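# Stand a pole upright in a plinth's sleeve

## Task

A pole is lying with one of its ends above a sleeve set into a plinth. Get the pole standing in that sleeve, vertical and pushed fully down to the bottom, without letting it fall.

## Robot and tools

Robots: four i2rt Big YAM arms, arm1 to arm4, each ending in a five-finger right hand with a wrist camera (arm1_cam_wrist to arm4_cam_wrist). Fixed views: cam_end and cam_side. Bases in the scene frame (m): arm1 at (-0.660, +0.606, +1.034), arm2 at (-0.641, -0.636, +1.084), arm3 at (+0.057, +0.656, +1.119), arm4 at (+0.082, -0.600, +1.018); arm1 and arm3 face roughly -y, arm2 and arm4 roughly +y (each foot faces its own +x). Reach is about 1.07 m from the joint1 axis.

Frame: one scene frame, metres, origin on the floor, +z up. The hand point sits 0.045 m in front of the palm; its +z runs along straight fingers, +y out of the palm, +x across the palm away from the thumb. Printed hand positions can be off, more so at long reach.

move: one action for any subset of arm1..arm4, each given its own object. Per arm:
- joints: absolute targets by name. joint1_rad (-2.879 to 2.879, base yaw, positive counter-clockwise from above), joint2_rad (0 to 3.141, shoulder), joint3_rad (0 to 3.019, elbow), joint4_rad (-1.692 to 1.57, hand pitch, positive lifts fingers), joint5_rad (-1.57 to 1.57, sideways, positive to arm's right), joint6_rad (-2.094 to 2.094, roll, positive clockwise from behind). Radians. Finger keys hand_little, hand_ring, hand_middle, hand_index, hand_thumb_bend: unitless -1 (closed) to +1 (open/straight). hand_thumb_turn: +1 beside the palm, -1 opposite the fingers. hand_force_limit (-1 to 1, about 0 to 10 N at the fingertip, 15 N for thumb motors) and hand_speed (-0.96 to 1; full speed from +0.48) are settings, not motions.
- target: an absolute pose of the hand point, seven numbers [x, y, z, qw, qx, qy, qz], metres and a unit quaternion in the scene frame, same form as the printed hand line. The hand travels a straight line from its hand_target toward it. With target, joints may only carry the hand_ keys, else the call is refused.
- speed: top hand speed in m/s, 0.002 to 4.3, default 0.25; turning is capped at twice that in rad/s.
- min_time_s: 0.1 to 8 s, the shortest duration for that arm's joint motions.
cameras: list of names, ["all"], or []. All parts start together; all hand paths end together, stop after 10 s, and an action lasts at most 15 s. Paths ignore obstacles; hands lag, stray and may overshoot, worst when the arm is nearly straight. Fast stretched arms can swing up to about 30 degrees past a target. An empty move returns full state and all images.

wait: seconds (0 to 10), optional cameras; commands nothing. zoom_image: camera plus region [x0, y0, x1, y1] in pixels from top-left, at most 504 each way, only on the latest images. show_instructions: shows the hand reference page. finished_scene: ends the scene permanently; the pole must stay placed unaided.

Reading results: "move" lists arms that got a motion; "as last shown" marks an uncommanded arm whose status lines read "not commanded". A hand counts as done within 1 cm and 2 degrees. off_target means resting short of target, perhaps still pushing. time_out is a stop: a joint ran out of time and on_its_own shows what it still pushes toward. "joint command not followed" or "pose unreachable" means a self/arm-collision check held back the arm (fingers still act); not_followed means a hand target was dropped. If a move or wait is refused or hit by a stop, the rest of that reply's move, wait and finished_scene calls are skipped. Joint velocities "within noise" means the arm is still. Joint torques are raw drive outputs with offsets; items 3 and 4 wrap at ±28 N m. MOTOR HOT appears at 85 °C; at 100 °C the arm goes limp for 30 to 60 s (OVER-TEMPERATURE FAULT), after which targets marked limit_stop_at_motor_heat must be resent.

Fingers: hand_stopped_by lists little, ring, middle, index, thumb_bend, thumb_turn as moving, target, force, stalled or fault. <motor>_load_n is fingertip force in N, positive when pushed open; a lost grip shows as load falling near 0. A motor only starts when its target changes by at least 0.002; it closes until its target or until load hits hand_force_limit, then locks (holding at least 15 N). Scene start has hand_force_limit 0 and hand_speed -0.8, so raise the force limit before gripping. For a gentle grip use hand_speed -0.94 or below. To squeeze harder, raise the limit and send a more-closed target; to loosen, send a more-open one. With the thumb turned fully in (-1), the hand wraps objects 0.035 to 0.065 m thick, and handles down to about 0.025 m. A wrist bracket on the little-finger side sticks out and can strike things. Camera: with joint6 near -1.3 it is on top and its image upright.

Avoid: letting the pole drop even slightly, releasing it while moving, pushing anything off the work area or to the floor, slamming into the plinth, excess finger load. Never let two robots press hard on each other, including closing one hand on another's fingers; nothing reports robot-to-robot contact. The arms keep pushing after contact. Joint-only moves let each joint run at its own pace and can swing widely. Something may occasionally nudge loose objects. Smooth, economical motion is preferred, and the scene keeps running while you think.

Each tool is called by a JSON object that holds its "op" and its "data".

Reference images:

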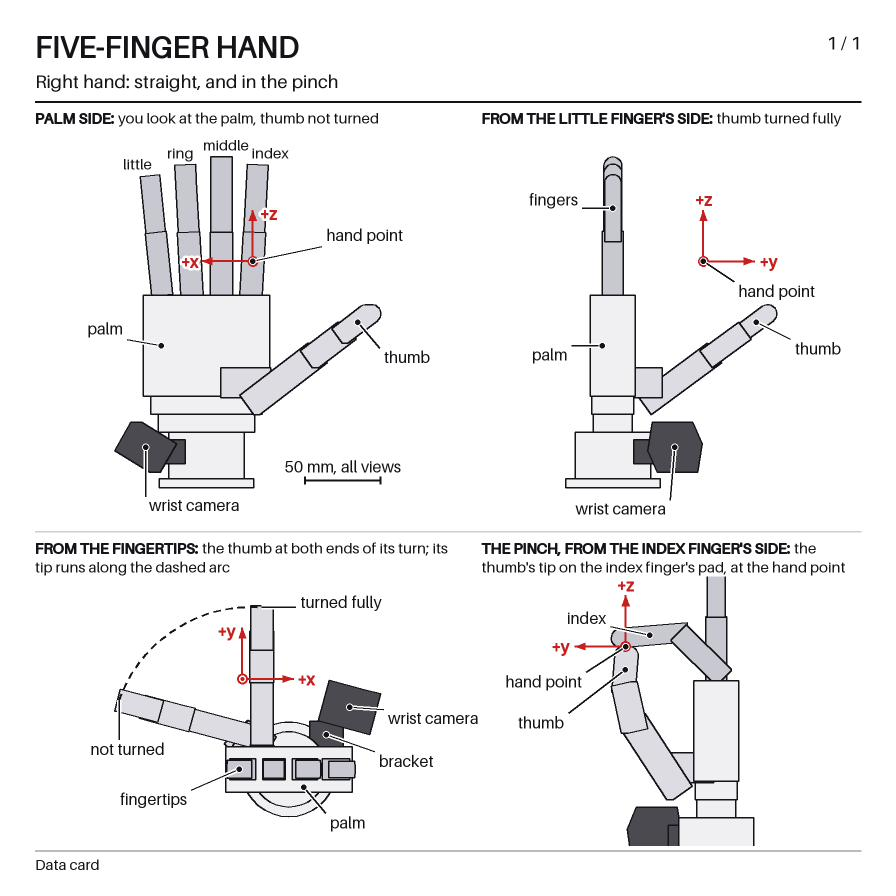

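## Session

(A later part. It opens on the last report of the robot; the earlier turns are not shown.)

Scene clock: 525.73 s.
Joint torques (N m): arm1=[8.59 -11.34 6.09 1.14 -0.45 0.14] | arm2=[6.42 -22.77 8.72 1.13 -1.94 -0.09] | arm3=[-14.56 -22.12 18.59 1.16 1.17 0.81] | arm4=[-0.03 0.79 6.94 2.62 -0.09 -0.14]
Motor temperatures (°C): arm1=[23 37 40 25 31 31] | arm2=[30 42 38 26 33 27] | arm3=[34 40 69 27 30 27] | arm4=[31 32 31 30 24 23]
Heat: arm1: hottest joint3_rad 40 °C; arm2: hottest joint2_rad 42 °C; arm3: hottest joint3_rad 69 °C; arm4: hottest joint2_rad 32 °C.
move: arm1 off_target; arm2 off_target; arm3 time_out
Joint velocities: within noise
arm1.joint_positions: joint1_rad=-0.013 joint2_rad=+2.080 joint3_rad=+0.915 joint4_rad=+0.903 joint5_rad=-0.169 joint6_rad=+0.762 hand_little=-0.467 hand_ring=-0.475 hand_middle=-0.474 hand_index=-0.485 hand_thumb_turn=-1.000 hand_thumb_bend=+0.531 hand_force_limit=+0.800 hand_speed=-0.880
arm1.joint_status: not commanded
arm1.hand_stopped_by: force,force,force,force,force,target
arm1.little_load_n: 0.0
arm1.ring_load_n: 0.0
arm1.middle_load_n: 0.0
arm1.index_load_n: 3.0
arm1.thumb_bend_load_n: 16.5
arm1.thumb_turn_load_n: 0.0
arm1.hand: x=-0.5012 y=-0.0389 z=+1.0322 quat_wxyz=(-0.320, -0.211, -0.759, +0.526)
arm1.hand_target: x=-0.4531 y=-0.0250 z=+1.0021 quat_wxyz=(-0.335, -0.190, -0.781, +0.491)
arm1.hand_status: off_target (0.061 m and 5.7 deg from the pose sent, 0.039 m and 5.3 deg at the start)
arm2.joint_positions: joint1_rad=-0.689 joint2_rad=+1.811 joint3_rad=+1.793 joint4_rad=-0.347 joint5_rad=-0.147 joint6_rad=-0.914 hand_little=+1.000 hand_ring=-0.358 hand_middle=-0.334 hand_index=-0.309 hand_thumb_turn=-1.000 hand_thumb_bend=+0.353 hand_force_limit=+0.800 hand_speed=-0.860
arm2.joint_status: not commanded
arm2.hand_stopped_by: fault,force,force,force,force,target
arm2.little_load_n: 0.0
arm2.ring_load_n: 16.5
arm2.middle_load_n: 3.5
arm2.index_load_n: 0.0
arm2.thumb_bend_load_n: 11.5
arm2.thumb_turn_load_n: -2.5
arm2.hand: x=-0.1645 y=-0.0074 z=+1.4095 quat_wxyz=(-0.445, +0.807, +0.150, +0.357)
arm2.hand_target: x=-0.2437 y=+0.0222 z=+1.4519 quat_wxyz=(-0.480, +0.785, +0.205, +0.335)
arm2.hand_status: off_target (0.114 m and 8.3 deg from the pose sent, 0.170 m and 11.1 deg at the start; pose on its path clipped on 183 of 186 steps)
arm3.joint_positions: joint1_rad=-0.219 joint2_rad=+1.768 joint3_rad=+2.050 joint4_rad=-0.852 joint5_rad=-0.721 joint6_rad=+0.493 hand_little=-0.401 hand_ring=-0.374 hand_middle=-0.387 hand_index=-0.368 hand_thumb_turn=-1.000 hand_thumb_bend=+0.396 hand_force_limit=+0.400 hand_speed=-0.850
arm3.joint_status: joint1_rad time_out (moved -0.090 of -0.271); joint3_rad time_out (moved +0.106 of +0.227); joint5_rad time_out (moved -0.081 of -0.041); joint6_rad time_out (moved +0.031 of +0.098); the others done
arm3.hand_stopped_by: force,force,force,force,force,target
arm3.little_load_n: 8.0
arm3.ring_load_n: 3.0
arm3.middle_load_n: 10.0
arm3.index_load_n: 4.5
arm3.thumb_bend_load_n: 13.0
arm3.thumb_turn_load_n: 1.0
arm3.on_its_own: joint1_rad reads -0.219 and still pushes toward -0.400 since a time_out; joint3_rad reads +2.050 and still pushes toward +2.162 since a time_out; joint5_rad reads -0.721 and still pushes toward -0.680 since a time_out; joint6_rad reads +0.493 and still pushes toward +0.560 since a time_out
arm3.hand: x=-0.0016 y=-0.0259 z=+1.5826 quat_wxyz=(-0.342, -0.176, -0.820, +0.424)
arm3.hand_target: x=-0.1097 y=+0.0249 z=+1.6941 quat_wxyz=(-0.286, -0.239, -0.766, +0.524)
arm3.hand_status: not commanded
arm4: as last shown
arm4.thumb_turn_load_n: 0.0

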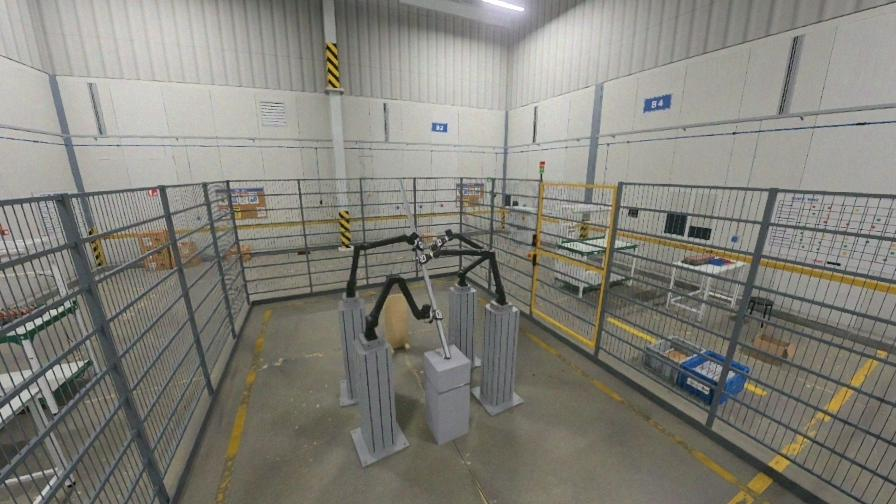

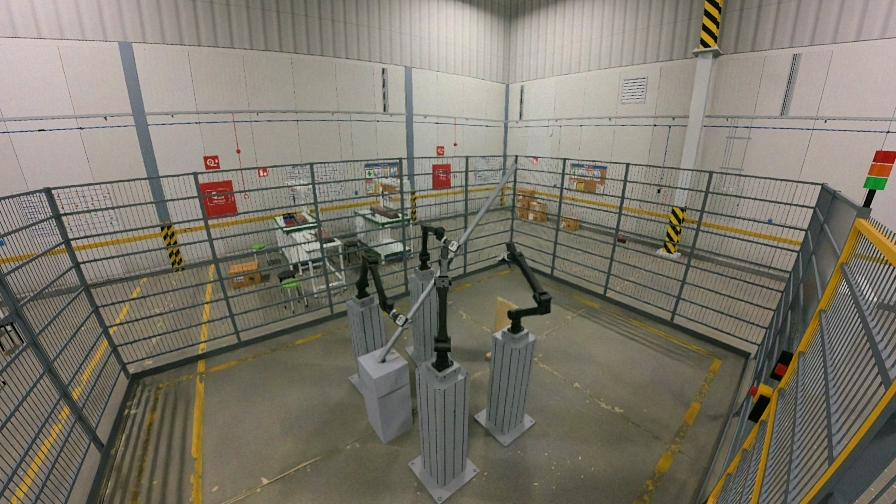

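{"op": "move", "data": {"arm1": {"target":[-0.475,-0.03,1.025,0.352,0.205,0.773,-0.487],"speed":0.04}, "arm2": {"target":[-0.30,0.03,1.51,0.4513,-0.7816,-0.2153,-0.3728],"speed":0.05}, "arm3": {"joints":{"joint1_rad":-0.47,"joint2_rad":1.72,"joint3_rad":2.26,"joint4_rad":-0.92,"joint5_rad":-0.76,"joint6_rad":0.57},"min_time_s":4}, "cameras": ["cam_end","cam_side"]}}

{"op": "zoom_image", "data": {"camera": "cam_side", "region": [350, 330, 410, 380]}}

{"op": "zoom_image", "data": {"camera": "cam_end", "region": [420, 330, 480, 380]}}

Scene clock: 535.03 s.
Joint torques (N m): arm1=[7.59 -12.04 6.42 0.55 -0.54 0.12] | arm2=[6.18 -21.89 11.02 0.46 -1.05 -0.2] | arm3=[-13.45 -20.89 17.39 0.75 0.99 0.53] | arm4=[-0.09 0.62 6.95 2.61 -0.11 -0.13]
Motor temperatures (°C): arm1=[23 37 39 24 30 31] | arm2=[30 42 38 26 33 27] | arm3=[34 39 69 27 31 27] | arm4=[31 32 31 29 24 23]
Heat: arm1: hottest joint3_rad 39 °C; arm2: hottest joint2_rad 42 °C; arm3: hottest joint3_rad 69 °C; arm4: hottest joint2_rad 32 °C.
move: arm1 off_target; arm2 off_target; arm3 time_out
Joint velocities: arm1=[within noise] | arm2=[within noise] | arm3=[within noise] | arm4=[-0.015 0.005 0.017 -0.007 -0.154 0.037]
arm1.joint_positions: joint1_rad=-0.055 joint2_rad=+2.045 joint3_rad=+0.894 joint4_rad=+0.899 joint5_rad=-0.222 joint6_rad=+0.801 hand_little=-0.467 hand_ring=-0.475 hand_middle=-0.474 hand_index=-0.485 hand_thumb_turn=-1.000 hand_thumb_bend=+0.531 hand_force_limit=+0.800 hand_speed=-0.880
arm1.joint_status: not commanded
arm1.hand_stopped_by: force,force,force,force,force,target
arm1.little_load_n: 0.0
arm1.ring_load_n: 0.0
arm1.middle_load_n: 0.0
arm1.index_load_n: 2.0
arm1.thumb_bend_load_n: 17.0
arm1.thumb_turn_load_n: 1.0
arm1.hand: x=-0.5188 y=-0.0345 z=+1.0484 quat_wxyz=(-0.339, -0.224, -0.751, +0.520)
arm1.hand_target: x=-0.4771 y=-0.0264 z=+1.0265 quat_wxyz=(-0.351, -0.205, -0.773, +0.487)
arm1.hand_status: off_target (0.050 m and 5.3 deg from the pose sent, 0.029 m and 6.1 deg at the start)
arm2.joint_positions: joint1_rad=-0.612 joint2_rad=+1.763 joint3_rad=+1.810 joint4_rad=-0.410 joint5_rad=-0.029 joint6_rad=-0.946 hand_little=+1.000 hand_ring=-0.358 hand_middle=-0.334 hand_index=-0.309 hand_thumb_turn=-1.000 hand_thumb_bend=+0.353 hand_force_limit=+0.800 hand_speed=-0.860
arm2.joint_status: not commanded
arm2.hand_stopped_by: fault,force,force,force,force,target
arm2.little_load_n: 0.0
arm2.ring_load_n: 18.0
arm2.middle_load_n: 3.5
arm2.index_load_n: 0.0
arm2.thumb_bend_load_n: 12.0
arm2.thumb_turn_load_n: -3.0
arm2.hand: x=-0.2032 y=-0.0012 z=+1.4431 quat_wxyz=(-0.421, +0.806, +0.162, +0.384)
arm2.hand_target: x=-0.2786 y=+0.0207 z=+1.4961 quat_wxyz=(-0.453, +0.781, +0.214, +0.373)
arm2.hand_status: off_target (0.122 m and 7.7 deg from the pose sent, 0.173 m and 8.3 deg at the start; pose on its path clipped on 195 of 198 steps)
arm3.joint_positions: joint1_rad=-0.304 joint2_rad=+1.790 joint3_rad=+2.160 joint4_rad=-0.901 joint5_rad=-0.796 joint6_rad=+0.528 hand_little=-0.400 hand_ring=-0.374 hand_middle=-0.387 hand_index=-0.368 hand_thumb_turn=-1.000 hand_thumb_bend=+0.396 hand_force_limit=+0.400 hand_speed=-0.850
arm3.joint_status: joint1_rad time_out (moved -0.085 of -0.251); joint3_rad time_out (moved +0.110 of +0.210); joint5_rad time_out (moved -0.075 of -0.039); joint6_rad time_out (moved +0.034 of +0.077); the others done
arm3.hand_stopped_by: force,force,force,force,force,target
arm3.little_load_n: 12.0
arm3.ring_load_n: 5.0
arm3.middle_load_n: 9.5
arm3.index_load_n: 2.0
arm3.thumb_bend_load_n: 15.0
arm3.thumb_turn_load_n: 0.0
arm3.on_its_own: joint1_rad reads -0.304 and still pushes toward -0.470 since a time_out; joint3_rad reads +2.160 and still pushes toward +2.260 since a time_out; joint5_rad reads -0.796 and still pushes toward -0.760 since a time_out; joint6_rad reads +0.528 and still pushes toward +0.570 since a time_out
arm3.hand: x=-0.0473 y=-0.0135 z=+1.6257 quat_wxyz=(-0.359, -0.194, -0.800, +0.440)
arm3.hand_target: x=-0.1408 y=+0.0410 z=+1.7145 quat_wxyz=(-0.301, -0.246, -0.757, +0.524)
arm3.hand_status: not commanded
arm4: as last shown
arm4.index_load_n: -0.5

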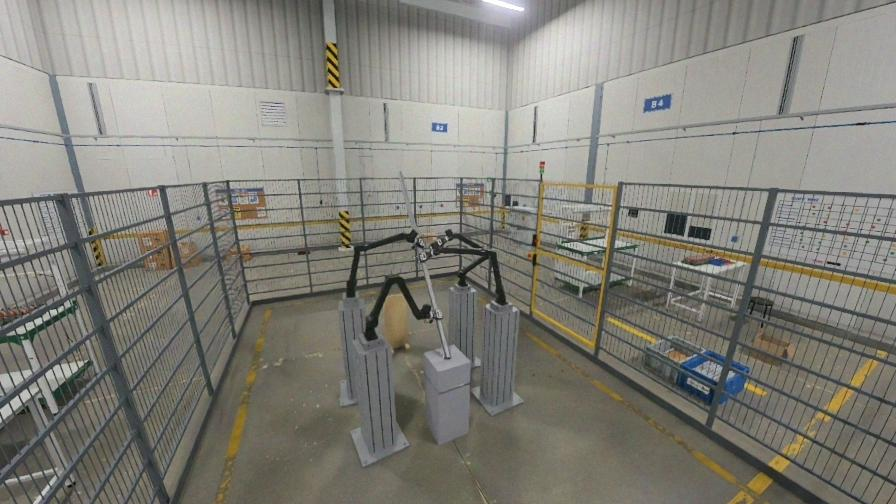

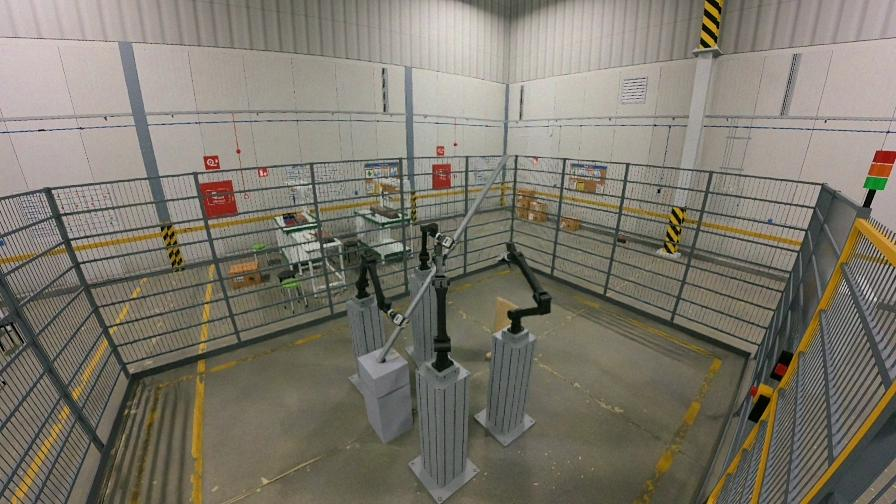

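Scaled by 8.400.

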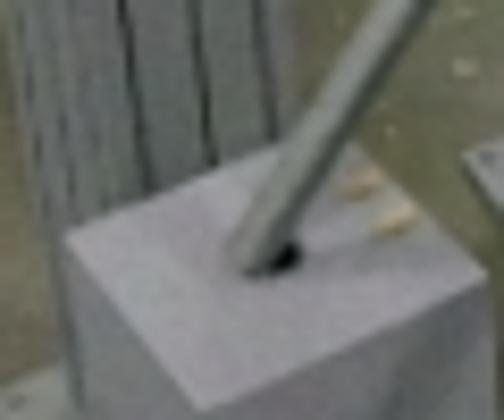

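Scaled by 8.400.

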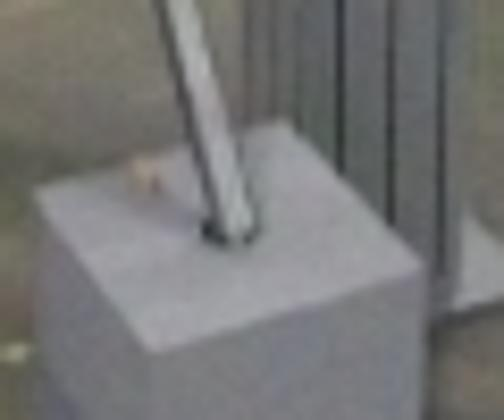

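{"op": "move", "data": {"arm1": {"target":[-0.49,-0.03,1.045,0.375,0.22,0.76,-0.48],"speed":0.04}, "arm2": {"target":[-0.34,0.025,1.55,0.4415,-0.7648,-0.235,-0.407],"speed":0.05}, "arm3": {"joints":{"joint1_rad":-0.55,"joint2_rad":1.76,"joint3_rad":2.36,"joint4_rad":-0.98,"joint5_rad":-0.84,"joint6_rad":0.60},"min_time_s":4}, "cameras": ["cam_end","cam_side"]}}

{"op": "zoom_image", "data": {"camera": "cam_side", "region": [350, 330, 410, 380]}}

{"op": "zoom_image", "data": {"camera": "cam_end", "region": [420, 330, 480, 380]}}

Scene clock: 544.27 s.
Joint torques (N m): arm1=[7.71 -12.28 6.48 0.4 -0.34 0.2] | arm2=[6.01 -21.83 10.58 0.5 -0.69 -0.51] | arm3=[-13.8 -20.78 16.01 0.21 0.75 0.5] | arm4=[-0.15 0.85 6.97 2.63 -0.11 -0.15]
Motor temperatures (°C): arm1=[23 36 38 24 30 30] | arm2=[30 42 38 26 32 27] | arm3=[34 39 68 27 31 26] | arm4=[31 32 31 29 24 23]
Heat: arm1: hottest joint3_rad 38 °C; arm2: hottest joint2_rad 42 °C; arm3: hottest joint3_rad 68 °C; arm4: hottest joint2_rad 32 °C.
move: arm1 off_target; arm2 off_target; arm3 time_out
Joint velocities: within noise
arm1.joint_positions: joint1_rad=-0.093 joint2_rad=+2.020 joint3_rad=+0.879 joint4_rad=+0.894 joint5_rad=-0.280 joint6_rad=+0.837 hand_little=-0.467 hand_ring=-0.475 hand_middle=-0.474 hand_index=-0.485 hand_thumb_turn=-1.000 hand_thumb_bend=+0.531 hand_force_limit=+0.800 hand_speed=-0.880
arm1.joint_status: not commanded
arm1.hand_stopped_by: force,force,force,force,force,target
arm1.little_load_n: 0.0
arm1.ring_load_n: 0.0
arm1.middle_load_n: 0.0
arm1.index_load_n: 2.0
arm1.thumb_bend_load_n: 16.5
arm1.thumb_turn_load_n: 1.0
arm1.hand: x=-0.5334 y=-0.0300 z=+1.0612 quat_wxyz=(-0.358, -0.234, -0.745, +0.512)
arm1.hand_target: x=-0.4915 y=-0.0264 z=+1.0460 quat_wxyz=(-0.375, -0.220, -0.761, +0.481)
arm1.hand_status: off_target (0.046 m and 4.7 deg from the pose sent, 0.029 m and 6.3 deg at the start)
arm2.joint_positions: joint1_rad=-0.547 joint2_rad=+1.726 joint3_rad=+1.810 joint4_rad=-0.413 joint5_rad=+0.047 joint6_rad=-0.969 hand_little=+1.000 hand_ring=-0.358 hand_middle=-0.334 hand_index=-0.309 hand_thumb_turn=-1.000 hand_thumb_bend=+0.353 hand_force_limit=+0.800 hand_speed=-0.860
arm2.joint_status: not commanded
arm2.hand_stopped_by: fault,force,force,force,force,target
arm2.little_load_n: 0.0
arm2.ring_load_n: 20.5
arm2.middle_load_n: 4.5
arm2.index_load_n: 0.0
arm2.thumb_bend_load_n: 12.0
arm2.thumb_turn_load_n: -3.5
arm2.hand: x=-0.2366 y=+0.0077 z=+1.4717 quat_wxyz=(-0.418, +0.793, +0.173, +0.408)
arm2.hand_target: x=-0.3102 y=+0.0184 z=+1.5293 quat_wxyz=(-0.443, +0.763, +0.233, +0.408)
arm2.hand_status: off_target (0.131 m and 8.2 deg from the pose sent, 0.176 m and 10.3 deg at the start; pose on its path clipped on 175 of 178 steps)
arm3.joint_positions: joint1_rad=-0.379 joint2_rad=+1.827 joint3_rad=+2.275 joint4_rad=-0.948 joint5_rad=-0.870 joint6_rad=+0.560 hand_little=-0.400 hand_ring=-0.374 hand_middle=-0.387 hand_index=-0.368 hand_thumb_turn=-1.000 hand_thumb_bend=+0.396 hand_force_limit=+0.400 hand_speed=-0.850
arm3.joint_status: joint1_rad time_out (moved -0.075 of -0.246); joint6_rad time_out (moved +0.032 of +0.072); the others done
arm3.hand_stopped_by: force,force,force,force,force,target
arm3.little_load_n: 13.0
arm3.ring_load_n: 5.0
arm3.middle_load_n: 9.0
arm3.index_load_n: 1.5
arm3.thumb_bend_load_n: 15.5
arm3.thumb_turn_load_n: 1.0
arm3.on_its_own: joint1_rad reads -0.379 and still pushes toward -0.550 since a time_out; joint6_rad reads +0.560 and still pushes toward +0.600 since a time_out
arm3.hand: x=-0.0877 y=-0.0009 z=+1.6597 quat_wxyz=(-0.376, -0.208, -0.782, +0.452)
arm3.hand_target: x=-0.1761 y=+0.0626 z=+1.7357 quat_wxyz=(-0.319, -0.263, -0.745, +0.524)
arm3.hand_status: not commanded
arm4.joint_positions: joint1_rad=-0.251 joint2_rad=+0.589 joint3_rad=+1.126 joint4_rad=-0.930 joint5_rad=+0.104 joint6_rad=-0.755 hand_little=+1.000 hand_ring=+1.000 hand_middle=+1.000 hand_index=+1.000 hand_thumb_turn=-1.000 hand_thumb_bend=+1.000 hand_force_limit=+0.700 hand_speed=-0.750
arm4.joint_status: not commanded
arm4.hand_stopped_by: target,target,target,target,target,target
arm4.little_load_n: 0.0
arm4.ring_load_n: 0.0
arm4.middle_load_n: 0.0
arm4.index_load_n: 0.0
arm4.thumb_bend_load_n: 0.0
arm4.thumb_turn_load_n: 0.0
arm4.hand: x=+0.1953 y=-0.3218 z=+1.4457 quat_wxyz=(-0.462, +0.814, +0.180, +0.301)
arm4.hand_target: x=+0.1999 y=-0.3201 z=+1.4500 quat_wxyz=(-0.467, +0.809, +0.179, +0.311)
arm4.hand_status: not commanded

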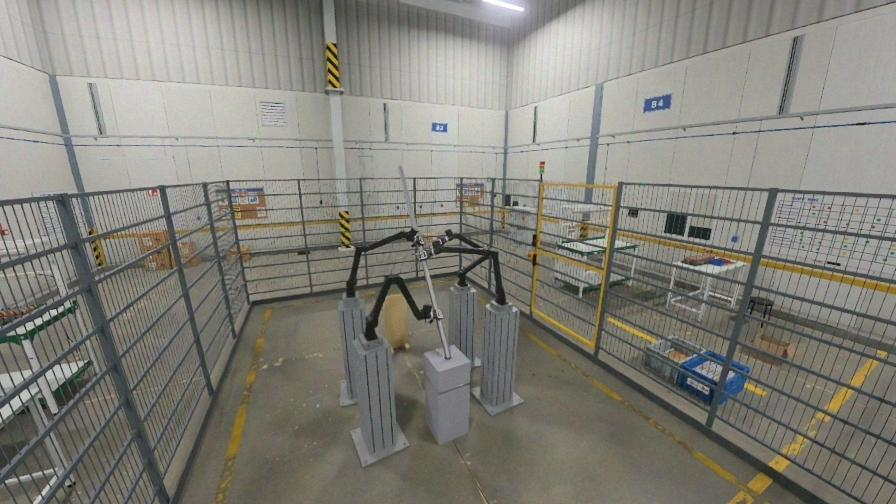

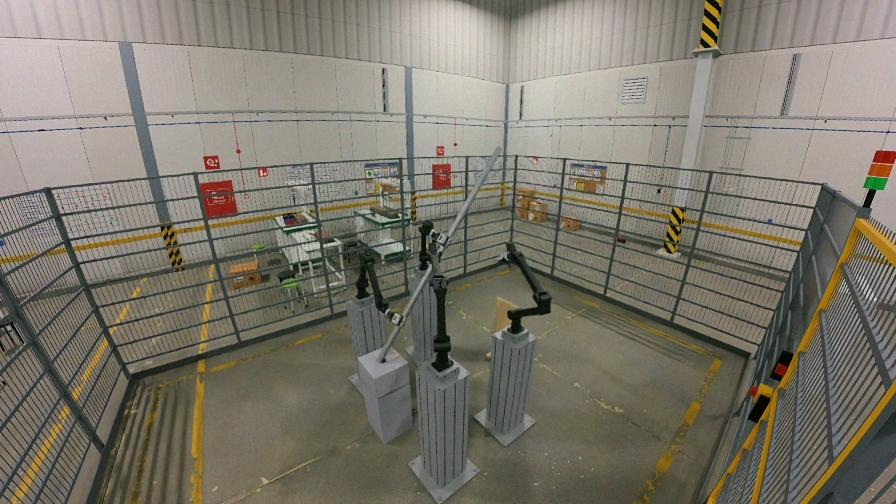

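Scaled by 8.400.

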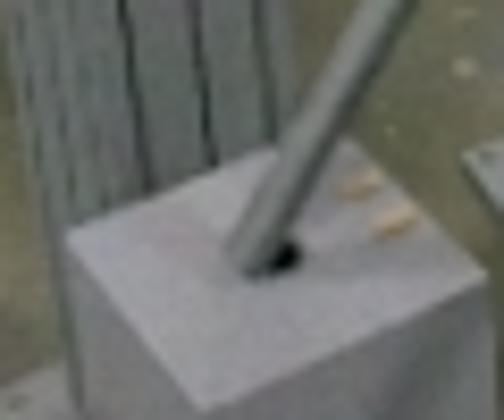

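Scaled by 8.400.

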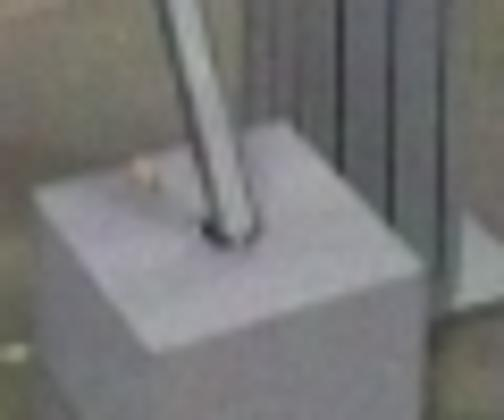

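{"op": "move", "data": {"arm1": {"target":[-0.50,-0.035,1.06,0.392,0.23,0.75,-0.48],"speed":0.04}, "arm2": {"target":[-0.38,0.0,1.58,0.4373,-0.7574,-0.2424,-0.4199],"speed":0.05}, "arm3": {"joints":{"joint1_rad":-0.61,"joint2_rad":1.81,"joint3_rad":2.43,"joint4_rad":-1.03,"joint5_rad":-0.91,"joint6_rad":0.63},"min_time_s":4}, "cameras": ["cam_end","cam_side"]}}

{"op": "zoom_image", "data": {"camera": "cam_side", "region": [350, 330, 410, 380]}}

{"op": "zoom_image", "data": {"camera": "cam_end", "region": [420, 330, 480, 380]}}

Scene clock: 552.57 s.
Joint torques (N m): arm1=[7.77 -12.4 7.36 0.81 0.04 0.38] | arm2=[5.83 -24 8.13 0.58 -0.39 -0.53] | arm3=[-14.74 -20.37 14.26 -0.53 0.2 0.53] | arm4=[-0.03 0.85 6.97 2.62 -0.1 -0.15]
Motor temperatures (°C): arm1=[23 36 38 24 30 30] | arm2=[30 42 38 26 32 27] | arm3=[34 39 67 27 30 26] | arm4=[31 32 31 29 24 23]
Heat: arm1: hottest joint3_rad 38 °C; arm2: hottest joint2_rad 42 °C; arm3: hottest joint3_rad 67 °C; arm4: hottest joint2_rad 32 °C.
move: arm1 off_target; arm2 off_target; arm3 time_out
Joint velocities: within noise
arm1.joint_positions: joint1_rad=-0.121 joint2_rad=+2.008 joint3_rad=+0.877 joint4_rad=+0.893 joint5_rad=-0.321 joint6_rad=+0.858 hand_little=-0.467 hand_ring=-0.475 hand_middle=-0.474 hand_index=-0.485 hand_thumb_turn=-1.000 hand_thumb_bend=+0.531 hand_force_limit=+0.800 hand_speed=-0.880
arm1.joint_status: not commanded
arm1.hand_stopped_by: force,force,force,force,force,target
arm1.little_load_n: 0.0
arm1.ring_load_n: 0.0
arm1.middle_load_n: 0.0
arm1.index_load_n: 1.5
arm1.thumb_bend_load_n: 17.0
arm1.thumb_turn_load_n: 1.0
arm1.hand: x=-0.5437 y=-0.0287 z=+1.0694 quat_wxyz=(-0.371, -0.238, -0.740, +0.507)
arm1.hand_target: x=-0.5013 y=-0.0313 z=+1.0609 quat_wxyz=(-0.392, -0.230, -0.750, +0.480)
arm1.hand_status: off_target (0.045 m and 4.1 deg from the pose sent, 0.034 m and 5.4 deg at the start)
arm2.joint_positions: joint1_rad=-0.510 joint2_rad=+1.701 joint3_rad=+1.810 joint4_rad=-0.421 joint5_rad=+0.079 joint6_rad=-0.985 hand_little=+1.000 hand_ring=-0.358 hand_middle=-0.334 hand_index=-0.309 hand_thumb_turn=-1.000 hand_thumb_bend=+0.353 hand_force_limit=+0.800 hand_speed=-0.860
arm2.joint_status: not commanded
arm2.hand_stopped_by: fault,force,force,force,force,target
arm2.little_load_n: 0.0
arm2.ring_load_n: 21.0
arm2.middle_load_n: 4.5
arm2.index_load_n: 0.0
arm2.thumb_bend_load_n: 12.0
arm2.thumb_turn_load_n: -3.5
arm2.hand: x=-0.2588 y=+0.0114 z=+1.4885 quat_wxyz=(-0.419, +0.786, +0.184, +0.417)
arm2.hand_target: x=-0.3303 y=+0.0047 z=+1.5458 quat_wxyz=(-0.439, +0.757, +0.240, +0.420)
arm2.hand_status: off_target (0.152 m and 7.8 deg from the pose sent, 0.180 m and 9.3 deg at the start; pose on its path clipped on 179 of 183 steps)
arm3.joint_positions: joint1_rad=-0.427 joint2_rad=+1.866 joint3_rad=+2.364 joint4_rad=-0.981 joint5_rad=-0.926 joint6_rad=+0.588 hand_little=-0.400 hand_ring=-0.374 hand_middle=-0.387 hand_index=-0.368 hand_thumb_turn=-1.000 hand_thumb_bend=+0.396 hand_force_limit=+0.400 hand_speed=-0.850
arm3.joint_status: joint1_rad time_out (moved -0.048 of -0.231); joint6_rad time_out (moved +0.028 of +0.070); the others done
arm3.hand_stopped_by: force,force,force,force,force,target
arm3.little_load_n: 11.0
arm3.ring_load_n: 4.0
arm3.middle_load_n: 10.0
arm3.index_load_n: 3.5
arm3.thumb_bend_load_n: 15.0
arm3.thumb_turn_load_n: 3.5
arm3.on_its_own: joint1_rad reads -0.427 and still pushes toward -0.610 since a time_out; joint6_rad reads +0.588 and still pushes toward +0.630 since a time_out
arm3.hand: x=-0.1136 y=+0.0067 z=+1.6791 quat_wxyz=(-0.391, -0.216, -0.770, +0.456)
arm3.hand_target: x=-0.2056 y=+0.0747 z=+1.7379 quat_wxyz=(-0.342, -0.284, -0.736, +0.511)
arm3.hand_status: not commanded
arm4: as last shown

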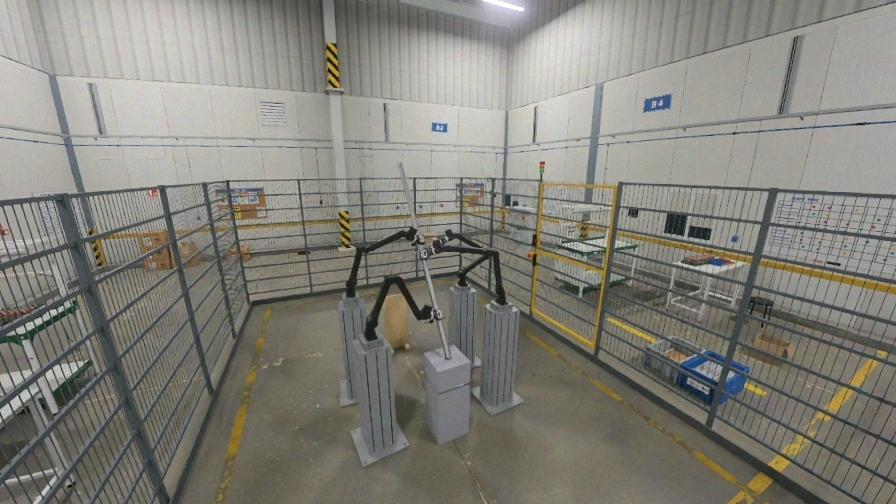

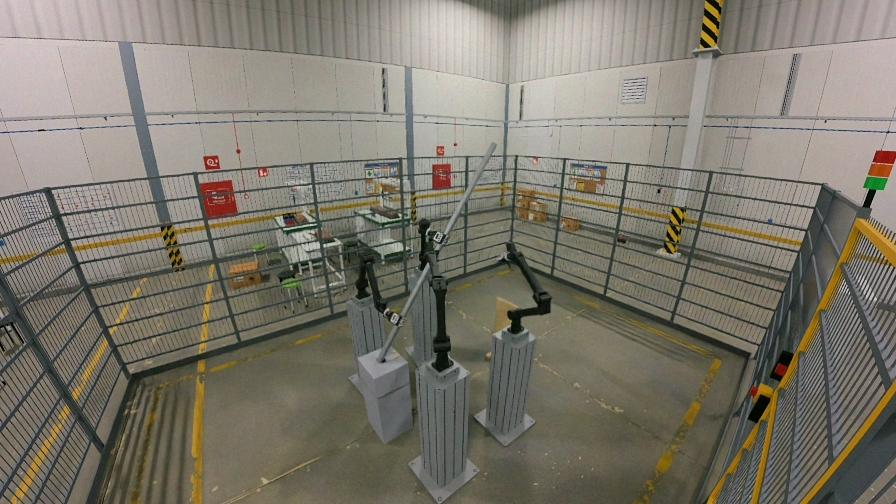

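Scaled by 8.400.

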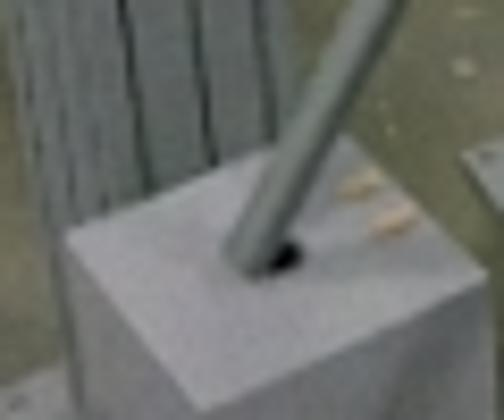

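Scaled by 8.400.

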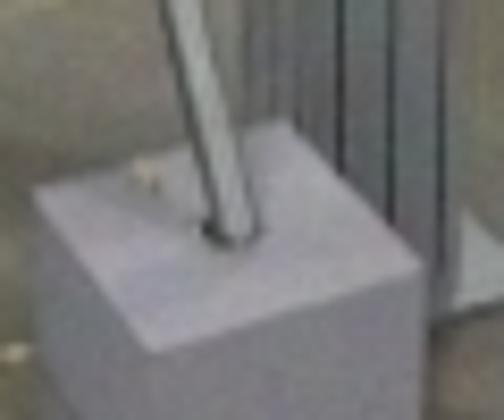

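{"op": "zoom_image", "data": {"camera": "cam_side", "region": [368, 346, 398, 370]}}

{"op": "zoom_image", "data": {"camera": "cam_end", "region": [432, 344, 462, 368]}}

Scaled by 16.800.

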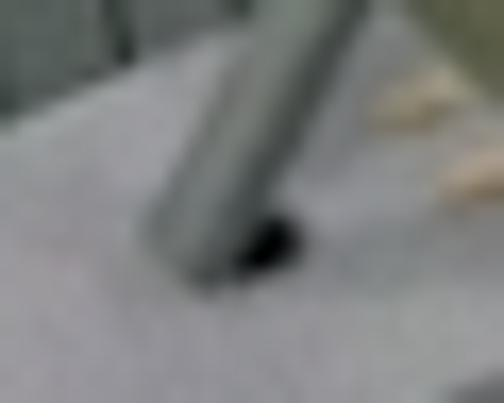

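Scaled by 16.800.

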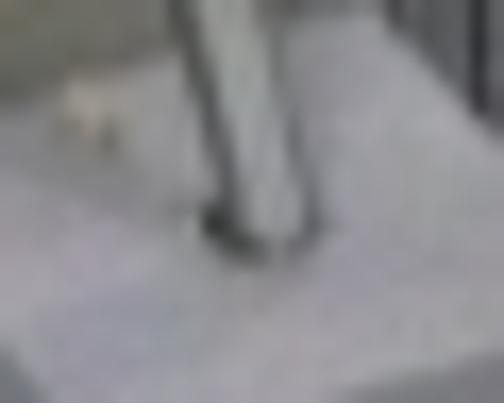

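{"op": "move", "data": {"arm1": {"target":[-0.44,-0.03,1.00,0.392,0.23,0.75,-0.48],"speed":0.05}, "cameras": ["cam_end","cam_side"]}}

{"op": "zoom_image", "data": {"camera": "cam_side", "region": [368, 346, 398, 370]}}

{"op": "zoom_image", "data": {"camera": "cam_end", "region": [432, 344, 462, 368]}}

Scene clock: 559.70 s.
Joint torques (N m): arm1=[12.69 -7.12 7.15 1.03 -0.03 0.27] | arm2=[5.54 -24.12 8.01 0.57 -0.63 -0.53] | arm3=[-14.51 -20.42 14.19 -0.53 0.2 0.51] | arm4=[-0.03 0.79 7.02 2.56 -0.1 -0.13]
Motor temperatures (°C): arm1=[23 36 38 24 30 29] | arm2=[30 42 37 26 31 27] | arm3=[35 39 66 27 30 26] | arm4=[31 32 31 29 24 23]
Heat: arm1: hottest joint3_rad 38 °C; arm2: hottest joint2_rad 42 °C; arm3: hottest joint3_rad 66 °C; arm4: hottest joint2_rad 32 °C.
move: arm1 off_target
Joint velocities: within noise
arm1.joint_positions: joint1_rad=-0.104 joint2_rad=+2.037 joint3_rad=+0.854 joint4_rad=+1.010 joint5_rad=-0.250 joint6_rad=+0.882 hand_little=-0.467 hand_ring=-0.475 hand_middle=-0.474 hand_index=-0.485 hand_thumb_turn=-1.000 hand_thumb_bend=+0.531 hand_force_limit=+0.800 hand_speed=-0.880
arm1.joint_status: not commanded
arm1.hand_stopped_by: force,force,force,force,force,target
arm1.little_load_n: 0.0
arm1.ring_load_n: 0.0
arm1.middle_load_n: 0.0
arm1.index_load_n: 4.5
arm1.thumb_bend_load_n: 12.5
arm1.thumb_turn_load_n: 3.5
arm1.hand: x=-0.5444 y=-0.0300 z=+1.0698 quat_wxyz=(-0.366, -0.250, -0.717, +0.538)
arm1.hand_target: x=-0.4686 y=-0.0151 z=+1.0189 quat_wxyz=(-0.389, -0.229, -0.752, +0.481)
arm1.hand_status: off_target (0.126 m and 8.5 deg from the pose sent, 0.125 m and 4.1 deg at the start; pose on its path clipped on 31 of 67 steps)
arm2, arm3, arm4: as last shown
arm2.joint_positions: joint1_rad=-0.508 joint2_rad=+1.701 joint3_rad=+1.810 joint4_rad=-0.421 joint5_rad=+0.085 joint6_rad=-0.985 hand_little=+1.000 hand_ring=-0.358 hand_middle=-0.334 hand_index=-0.309 hand_thumb_turn=-1.000 hand_thumb_bend=+0.353 hand_force_limit=+0.800 hand_speed=-0.860
arm2.hand: x=-0.2595 y=+0.0116 z=+1.4886 quat_wxyz=(-0.417, +0.786, +0.183, +0.418)
arm2.hand_target: x=-0.3303 y=+0.0048 z=+1.5456 quat_wxyz=(-0.439, +0.757, +0.241, +0.420)
arm3.joint_positions: joint1_rad=-0.429 joint2_rad=+1.866 joint3_rad=+2.365 joint4_rad=-0.981 joint5_rad=-0.926 joint6_rad=+0.589 hand_little=-0.400 hand_ring=-0.374 hand_middle=-0.387 hand_index=-0.368 hand_thumb_turn=-1.000 hand_thumb_bend=+0.396 hand_force_limit=+0.400 hand_speed=-0.850
arm3.little_load_n: 12.5
arm3.ring_load_n: 6.0
arm3.middle_load_n: 11.5
arm3.index_load_n: 4.5
arm3.on_its_own: joint1_rad reads -0.429 and still pushes toward -0.610 since a time_out; joint6_rad reads +0.589 and still pushes toward +0.630 since a time_out
arm3.hand: x=-0.1148 y=+0.0070 z=+1.6795 quat_wxyz=(-0.391, -0.217, -0.770, +0.456)
arm3.hand_target: x=-0.2058 y=+0.0747 z=+1.7378 quat_wxyz=(-0.342, -0.284, -0.736, +0.511)
arm4.little_load_n: 0.5

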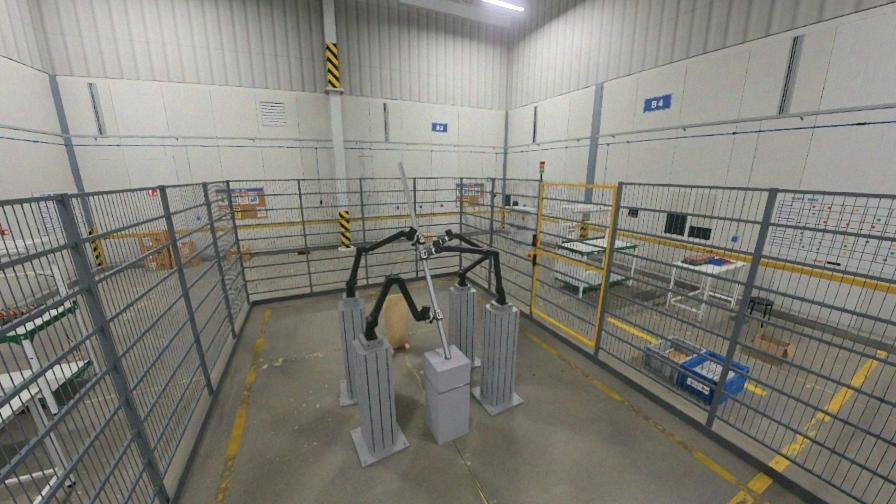

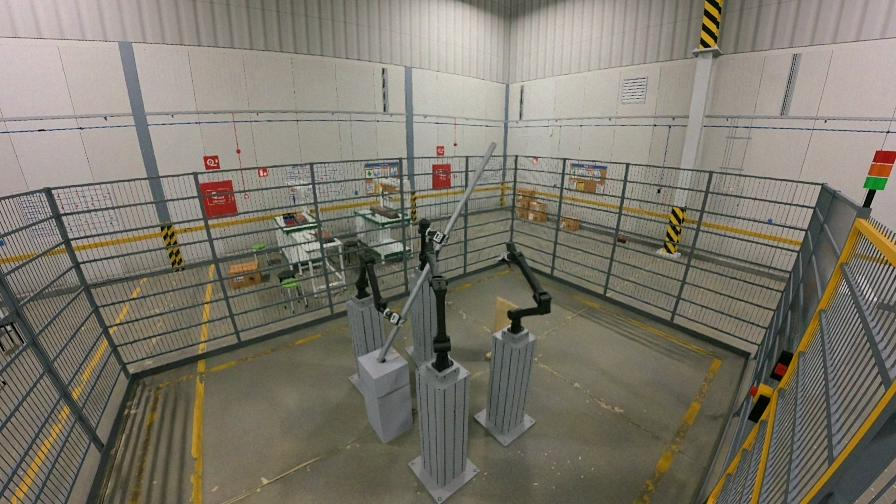

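Scaled by 16.800.

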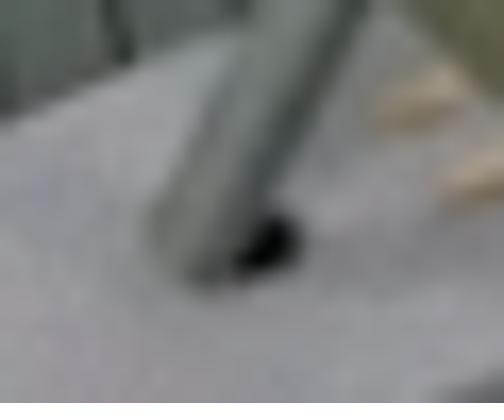

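Scaled by 16.800.

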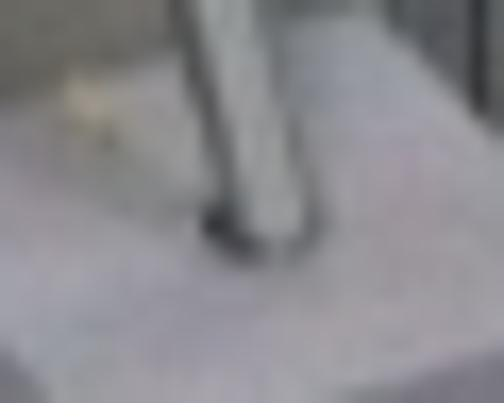

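{"op": "move", "data": {"arm1": {"target":[-0.50,-0.03,1.05,0.40,0.24,0.735,-0.495],"speed":0.05}, "arm2": {"joints":{"joint1_rad":-0.30,"joint2_rad":1.61,"joint3_rad":1.86,"joint4_rad":-0.46,"joint5_rad":0.14,"joint6_rad":-1.02},"min_time_s":4}, "arm3": {"joints":{"joint1_rad":-0.66,"joint2_rad":1.84,"joint3_rad":2.48,"joint4_rad":-1.05,"joint5_rad":-0.95,"joint6_rad":0.65},"min_time_s":4}, "cameras": ["cam_end","cam_side"]}}

{"op": "zoom_image", "data": {"camera": "cam_side", "region": [368, 346, 398, 370]}}

{"op": "zoom_image", "data": {"camera": "cam_end", "region": [432, 344, 462, 368]}}

Scene clock: 569.50 s.
Joint torques (N m): arm1=[9.47 -10.23 7.06 0.85 -0.21 0.2] | arm2=[9.82 -22.95 11.33 0.83 -1.12 -0.19] | arm3=[-14.15 -19.9 12.93 -1.1 0.49 0.3] | arm4=[-0.09 0.73 6.93 2.62 -0.09 -0.15]
Motor temperatures (°C): arm1=[23 36 38 24 29 29] | arm2=[30 42 37 25 31 27] | arm3=[35 38 63 27 30 26] | arm4=[31 32 31 29 24 23]
Heat: arm1: hottest joint3_rad 38 °C; arm2: hottest joint2_rad 42 °C; arm3: hottest joint3_rad 63 °C; arm4: hottest joint2_rad 32 °C.
move: arm1 off_target; arm2 time_out; arm3 time_out
Joint velocities: within noise
arm1.joint_positions: joint1_rad=-0.132 joint2_rad=+2.022 joint3_rad=+0.839 joint4_rad=+1.013 joint5_rad=-0.292 joint6_rad=+0.907 hand_little=-0.467 hand_ring=-0.475 hand_middle=-0.474 hand_index=-0.485 hand_thumb_turn=-1.000 hand_thumb_bend=+0.531 hand_force_limit=+0.800 hand_speed=-0.880
arm1.joint_status: not commanded
arm1.hand_stopped_by: force,force,force,force,force,target
arm1.little_load_n: 0.0
arm1.ring_load_n: 0.0
arm1.middle_load_n: 0.0
arm1.index_load_n: 1.5
arm1.thumb_bend_load_n: 16.0
arm1.thumb_turn_load_n: 3.5
arm1.hand: x=-0.5549 y=-0.0245 z=+1.0770 quat_wxyz=(-0.380, -0.256, -0.713, +0.531)
arm1.hand_target: x=-0.5025 y=-0.0234 z=+1.0519 quat_wxyz=(-0.399, -0.239, -0.734, +0.495)
arm1.hand_status: off_target (0.061 m and 5.7 deg from the pose sent, 0.049 m and 6.6 deg at the start)
arm2.joint_positions: joint1_rad=-0.447 joint2_rad=+1.697 joint3_rad=+1.832 joint4_rad=-0.416 joint5_rad=+0.167 joint6_rad=-1.001 hand_little=+1.000 hand_ring=-0.346 hand_middle=-0.334 hand_index=-0.309 hand_thumb_turn=-1.000 hand_thumb_bend=+0.353 hand_force_limit=+0.800 hand_speed=-0.860
arm2.joint_status: joint1_rad time_out (moved +0.061 of +0.208); the others done
arm2.hand_stopped_by: fault,force,force,force,force,target
arm2.little_load_n: 0.0
arm2.ring_load_n: 22.5
arm2.middle_load_n: 5.5
arm2.index_load_n: 0.0
arm2.thumb_bend_load_n: 13.0
arm2.thumb_turn_load_n: -3.5
arm2.on_its_own: joint1_rad reads -0.447 and still pushes toward -0.300 since a time_out
arm2.hand: x=-0.2859 y=+0.0244 z=+1.5078 quat_wxyz=(-0.414, +0.775, +0.186, +0.440)
arm2.hand_target: x=-0.3985 y=+0.0408 z=+1.5768 quat_wxyz=(-0.471, +0.735, +0.247, +0.421)
arm2.hand_status: not commanded
arm3.joint_positions: joint1_rad=-0.485 joint2_rad=+1.887 joint3_rad=+2.428 joint4_rad=-0.987 joint5_rad=-0.973 joint6_rad=+0.628 hand_little=-0.400 hand_ring=-0.374 hand_middle=-0.387 hand_index=-0.368 hand_thumb_turn=-1.000 hand_thumb_bend=+0.396 hand_force_limit=+0.400 hand_speed=-0.850
arm3.joint_status: joint1_rad time_out (moved -0.056 of -0.231); joint4_rad time_out (moved -0.006 of -0.069); the others done
arm3.hand_stopped_by: force,force,force,force,force,target
arm3.little_load_n: 12.0
arm3.ring_load_n: 4.5
arm3.middle_load_n: 9.0
arm3.index_load_n: 2.0
arm3.thumb_bend_load_n: 15.5
arm3.thumb_turn_load_n: 2.5
arm3.on_its_own: joint1_rad reads -0.485 and still pushes toward -0.660 since a time_out; joint4_rad reads -0.987 and still pushes toward -1.050 since a time_out
arm3.hand: x=-0.1442 y=+0.0199 z=+1.7001 quat_wxyz=(-0.400, -0.228, -0.755, +0.467)
arm3.hand_target: x=-0.2314 y=+0.0872 z=+1.7436 quat_wxyz=(-0.350, -0.297, -0.726, +0.512)
arm3.hand_status: not commanded
arm4: as last shown
arm4.little_load_n: 0.0
arm4.index_load_n: -0.5

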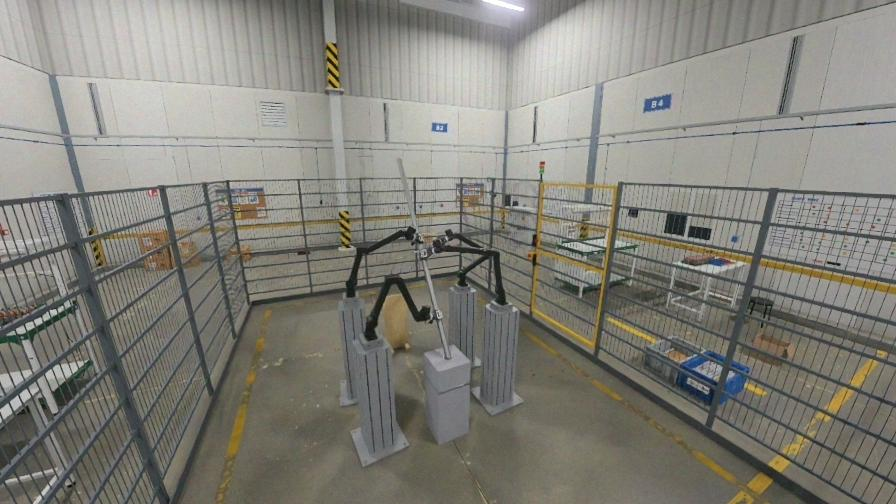

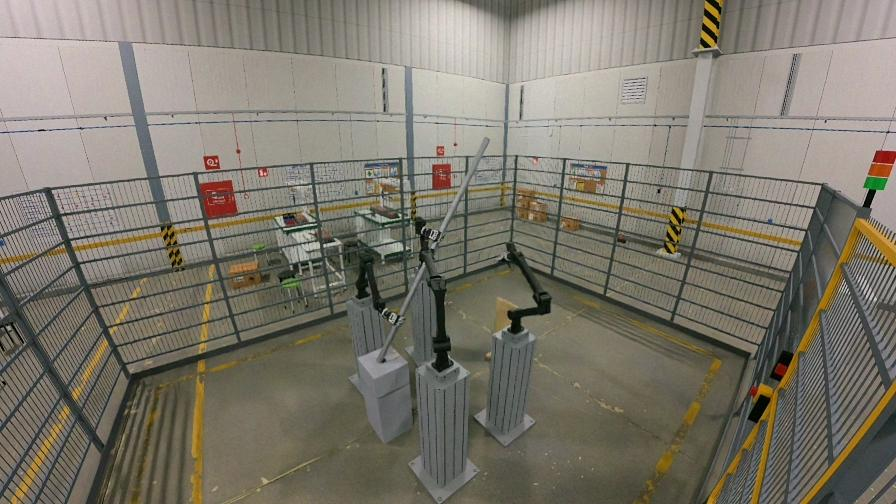

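Scaled by 16.800.

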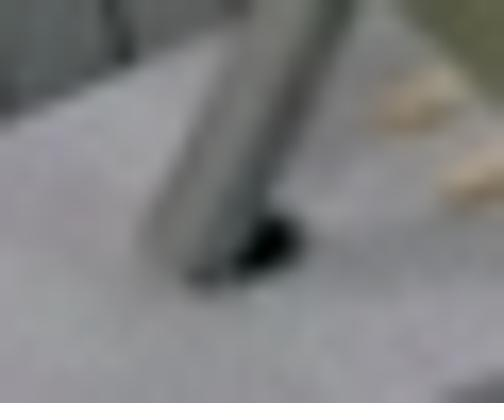

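Scaled by 16.800.

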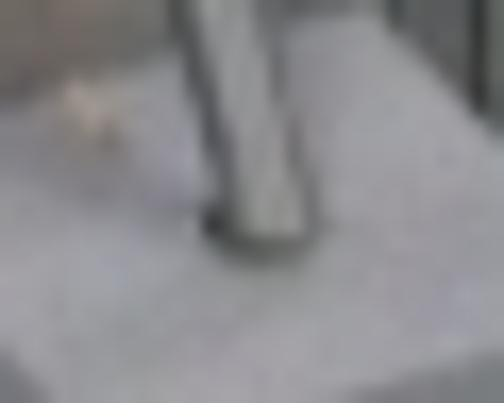

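{"op": "move", "data": {"arm1": {"target":[-0.54,-0.035,1.075,0.40,0.24,0.735,-0.495],"speed":0.05}, "arm2": {"joints":{"joint1_rad":-0.24,"joint2_rad":1.58,"joint3_rad":1.90,"joint4_rad":-0.47,"joint5_rad":0.17,"joint6_rad":-1.03},"min_time_s":4}, "arm3": {"joints":{"joint1_rad":-0.57,"joint2_rad":1.88,"joint3_rad":2.46,"joint4_rad":-1.02,"joint5_rad":-0.97,"joint6_rad":0.65},"min_time_s":4}, "cameras": []}}

Scene clock: 578.83 s.
Joint torques (N m): arm1=[4.84 -12.4 8.7 0.23 -0.32 0.1] | arm2=[12.34 -25.11 13.11 0.5 -0.94 -0.08] | arm3=[-5.25 -17.08 10.41 -0.47 0.17 0.02] | arm4=[-0.03 0.97 6.98 2.65 -0.1 -0.15]
Motor temperatures (°C): arm1=[23 36 38 24 29 29] | arm2=[30 42 38 25 31 27] | arm3=[35 38 60 27 29 26] | arm4=[31 32 31 29 24 23]
Heat: arm1: hottest joint3_rad 38 °C; arm2: hottest joint2_rad 42 °C; arm3: hottest joint3_rad 60 °C; arm4: hottest joint2_rad 32 °C.
move: arm1 off_target; arm2 time_out; arm3 time_out
Joint velocities: within noise
arm1.joint_positions: joint1_rad=-0.162 joint2_rad=+1.995 joint3_rad=+0.843 joint4_rad=+0.945 joint5_rad=-0.365 joint6_rad=+0.900 hand_little=-0.467 hand_ring=-0.475 hand_middle=-0.474 hand_index=-0.485 hand_thumb_turn=-1.000 hand_thumb_bend=+0.531 hand_force_limit=+0.800 hand_speed=-0.880
arm1.joint_status: not commanded
arm1.hand_stopped_by: force,force,force,force,force,target
arm1.little_load_n: 0.5
arm1.ring_load_n: 3.0
arm1.middle_load_n: 0.0
arm1.index_load_n: 3.0
arm1.thumb_bend_load_n: 13.5
arm1.thumb_turn_load_n: 3.5
arm1.hand: x=-0.5615 y=-0.0189 z=+1.0800 quat_wxyz=(-0.390, -0.249, -0.726, +0.509)
arm1.hand_target: x=-0.5403 y=-0.0329 z=+1.0758 quat_wxyz=(-0.399, -0.240, -0.734, +0.495)
arm1.hand_status: off_target (0.027 m and 2.5 deg from the pose sent, 0.018 m and 5.7 deg at the start)
arm2.joint_positions: joint1_rad=-0.419 joint2_rad=+1.697 joint3_rad=+1.849 joint4_rad=-0.421 joint5_rad=+0.192 joint6_rad=-1.018 hand_little=+1.000 hand_ring=-0.340 hand_middle=-0.334 hand_index=-0.309 hand_thumb_turn=-1.000 hand_thumb_bend=+0.353 hand_force_limit=+0.800 hand_speed=-0.860
arm2.joint_status: joint1_rad time_out (moved +0.028 of +0.207); the others done
arm2.hand_stopped_by: fault,force,force,force,force,target
arm2.little_load_n: 0.0
arm2.ring_load_n: 21.5
arm2.middle_load_n: 5.5
arm2.index_load_n: 0.0
arm2.thumb_bend_load_n: 13.5
arm2.thumb_turn_load_n: -3.5
arm2.on_its_own: joint1_rad reads -0.419 and still pushes toward -0.240 since a time_out
arm2.hand: x=-0.2994 y=+0.0309 z=+1.5184 quat_wxyz=(-0.413, +0.769, +0.194, +0.448)
arm2.hand_target: x=-0.4365 y=+0.0385 z=+1.6198 quat_wxyz=(-0.494, +0.712, +0.254, +0.429)
arm2.hand_status: not commanded
arm3.joint_positions: joint1_rad=-0.506 joint2_rad=+1.890 joint3_rad=+2.440 joint4_rad=-0.972 joint5_rad=-0.984 joint6_rad=+0.652 hand_little=-0.400 hand_ring=-0.374 hand_middle=-0.387 hand_index=-0.368 hand_thumb_turn=-1.000 hand_thumb_bend=+0.396 hand_force_limit=+0.400 hand_speed=-0.850
arm3.joint_status: joint1_rad time_out (moved -0.021 of -0.085); the others done
arm3.hand_stopped_by: force,force,force,force,force,target
arm3.little_load_n: 14.0
arm3.ring_load_n: 4.0
arm3.middle_load_n: 5.5
arm3.index_load_n: 0.0
arm3.thumb_bend_load_n: 17.5
arm3.thumb_turn_load_n: 1.5
arm3.on_its_own: joint1_rad reads -0.506 and still pushes toward -0.570 since a time_out
arm3.hand: x=-0.1561 y=+0.0245 z=+1.7078 quat_wxyz=(-0.402, -0.234, -0.748, +0.474)
arm3.hand_target: x=-0.1915 y=+0.0466 z=+1.7162 quat_wxyz=(-0.383, -0.267, -0.741, +0.482)
arm3.hand_status: not commanded
arm4: as last shown
arm4.index_load_n: 0.0
arm4.thumb_turn_load_n: 0.5


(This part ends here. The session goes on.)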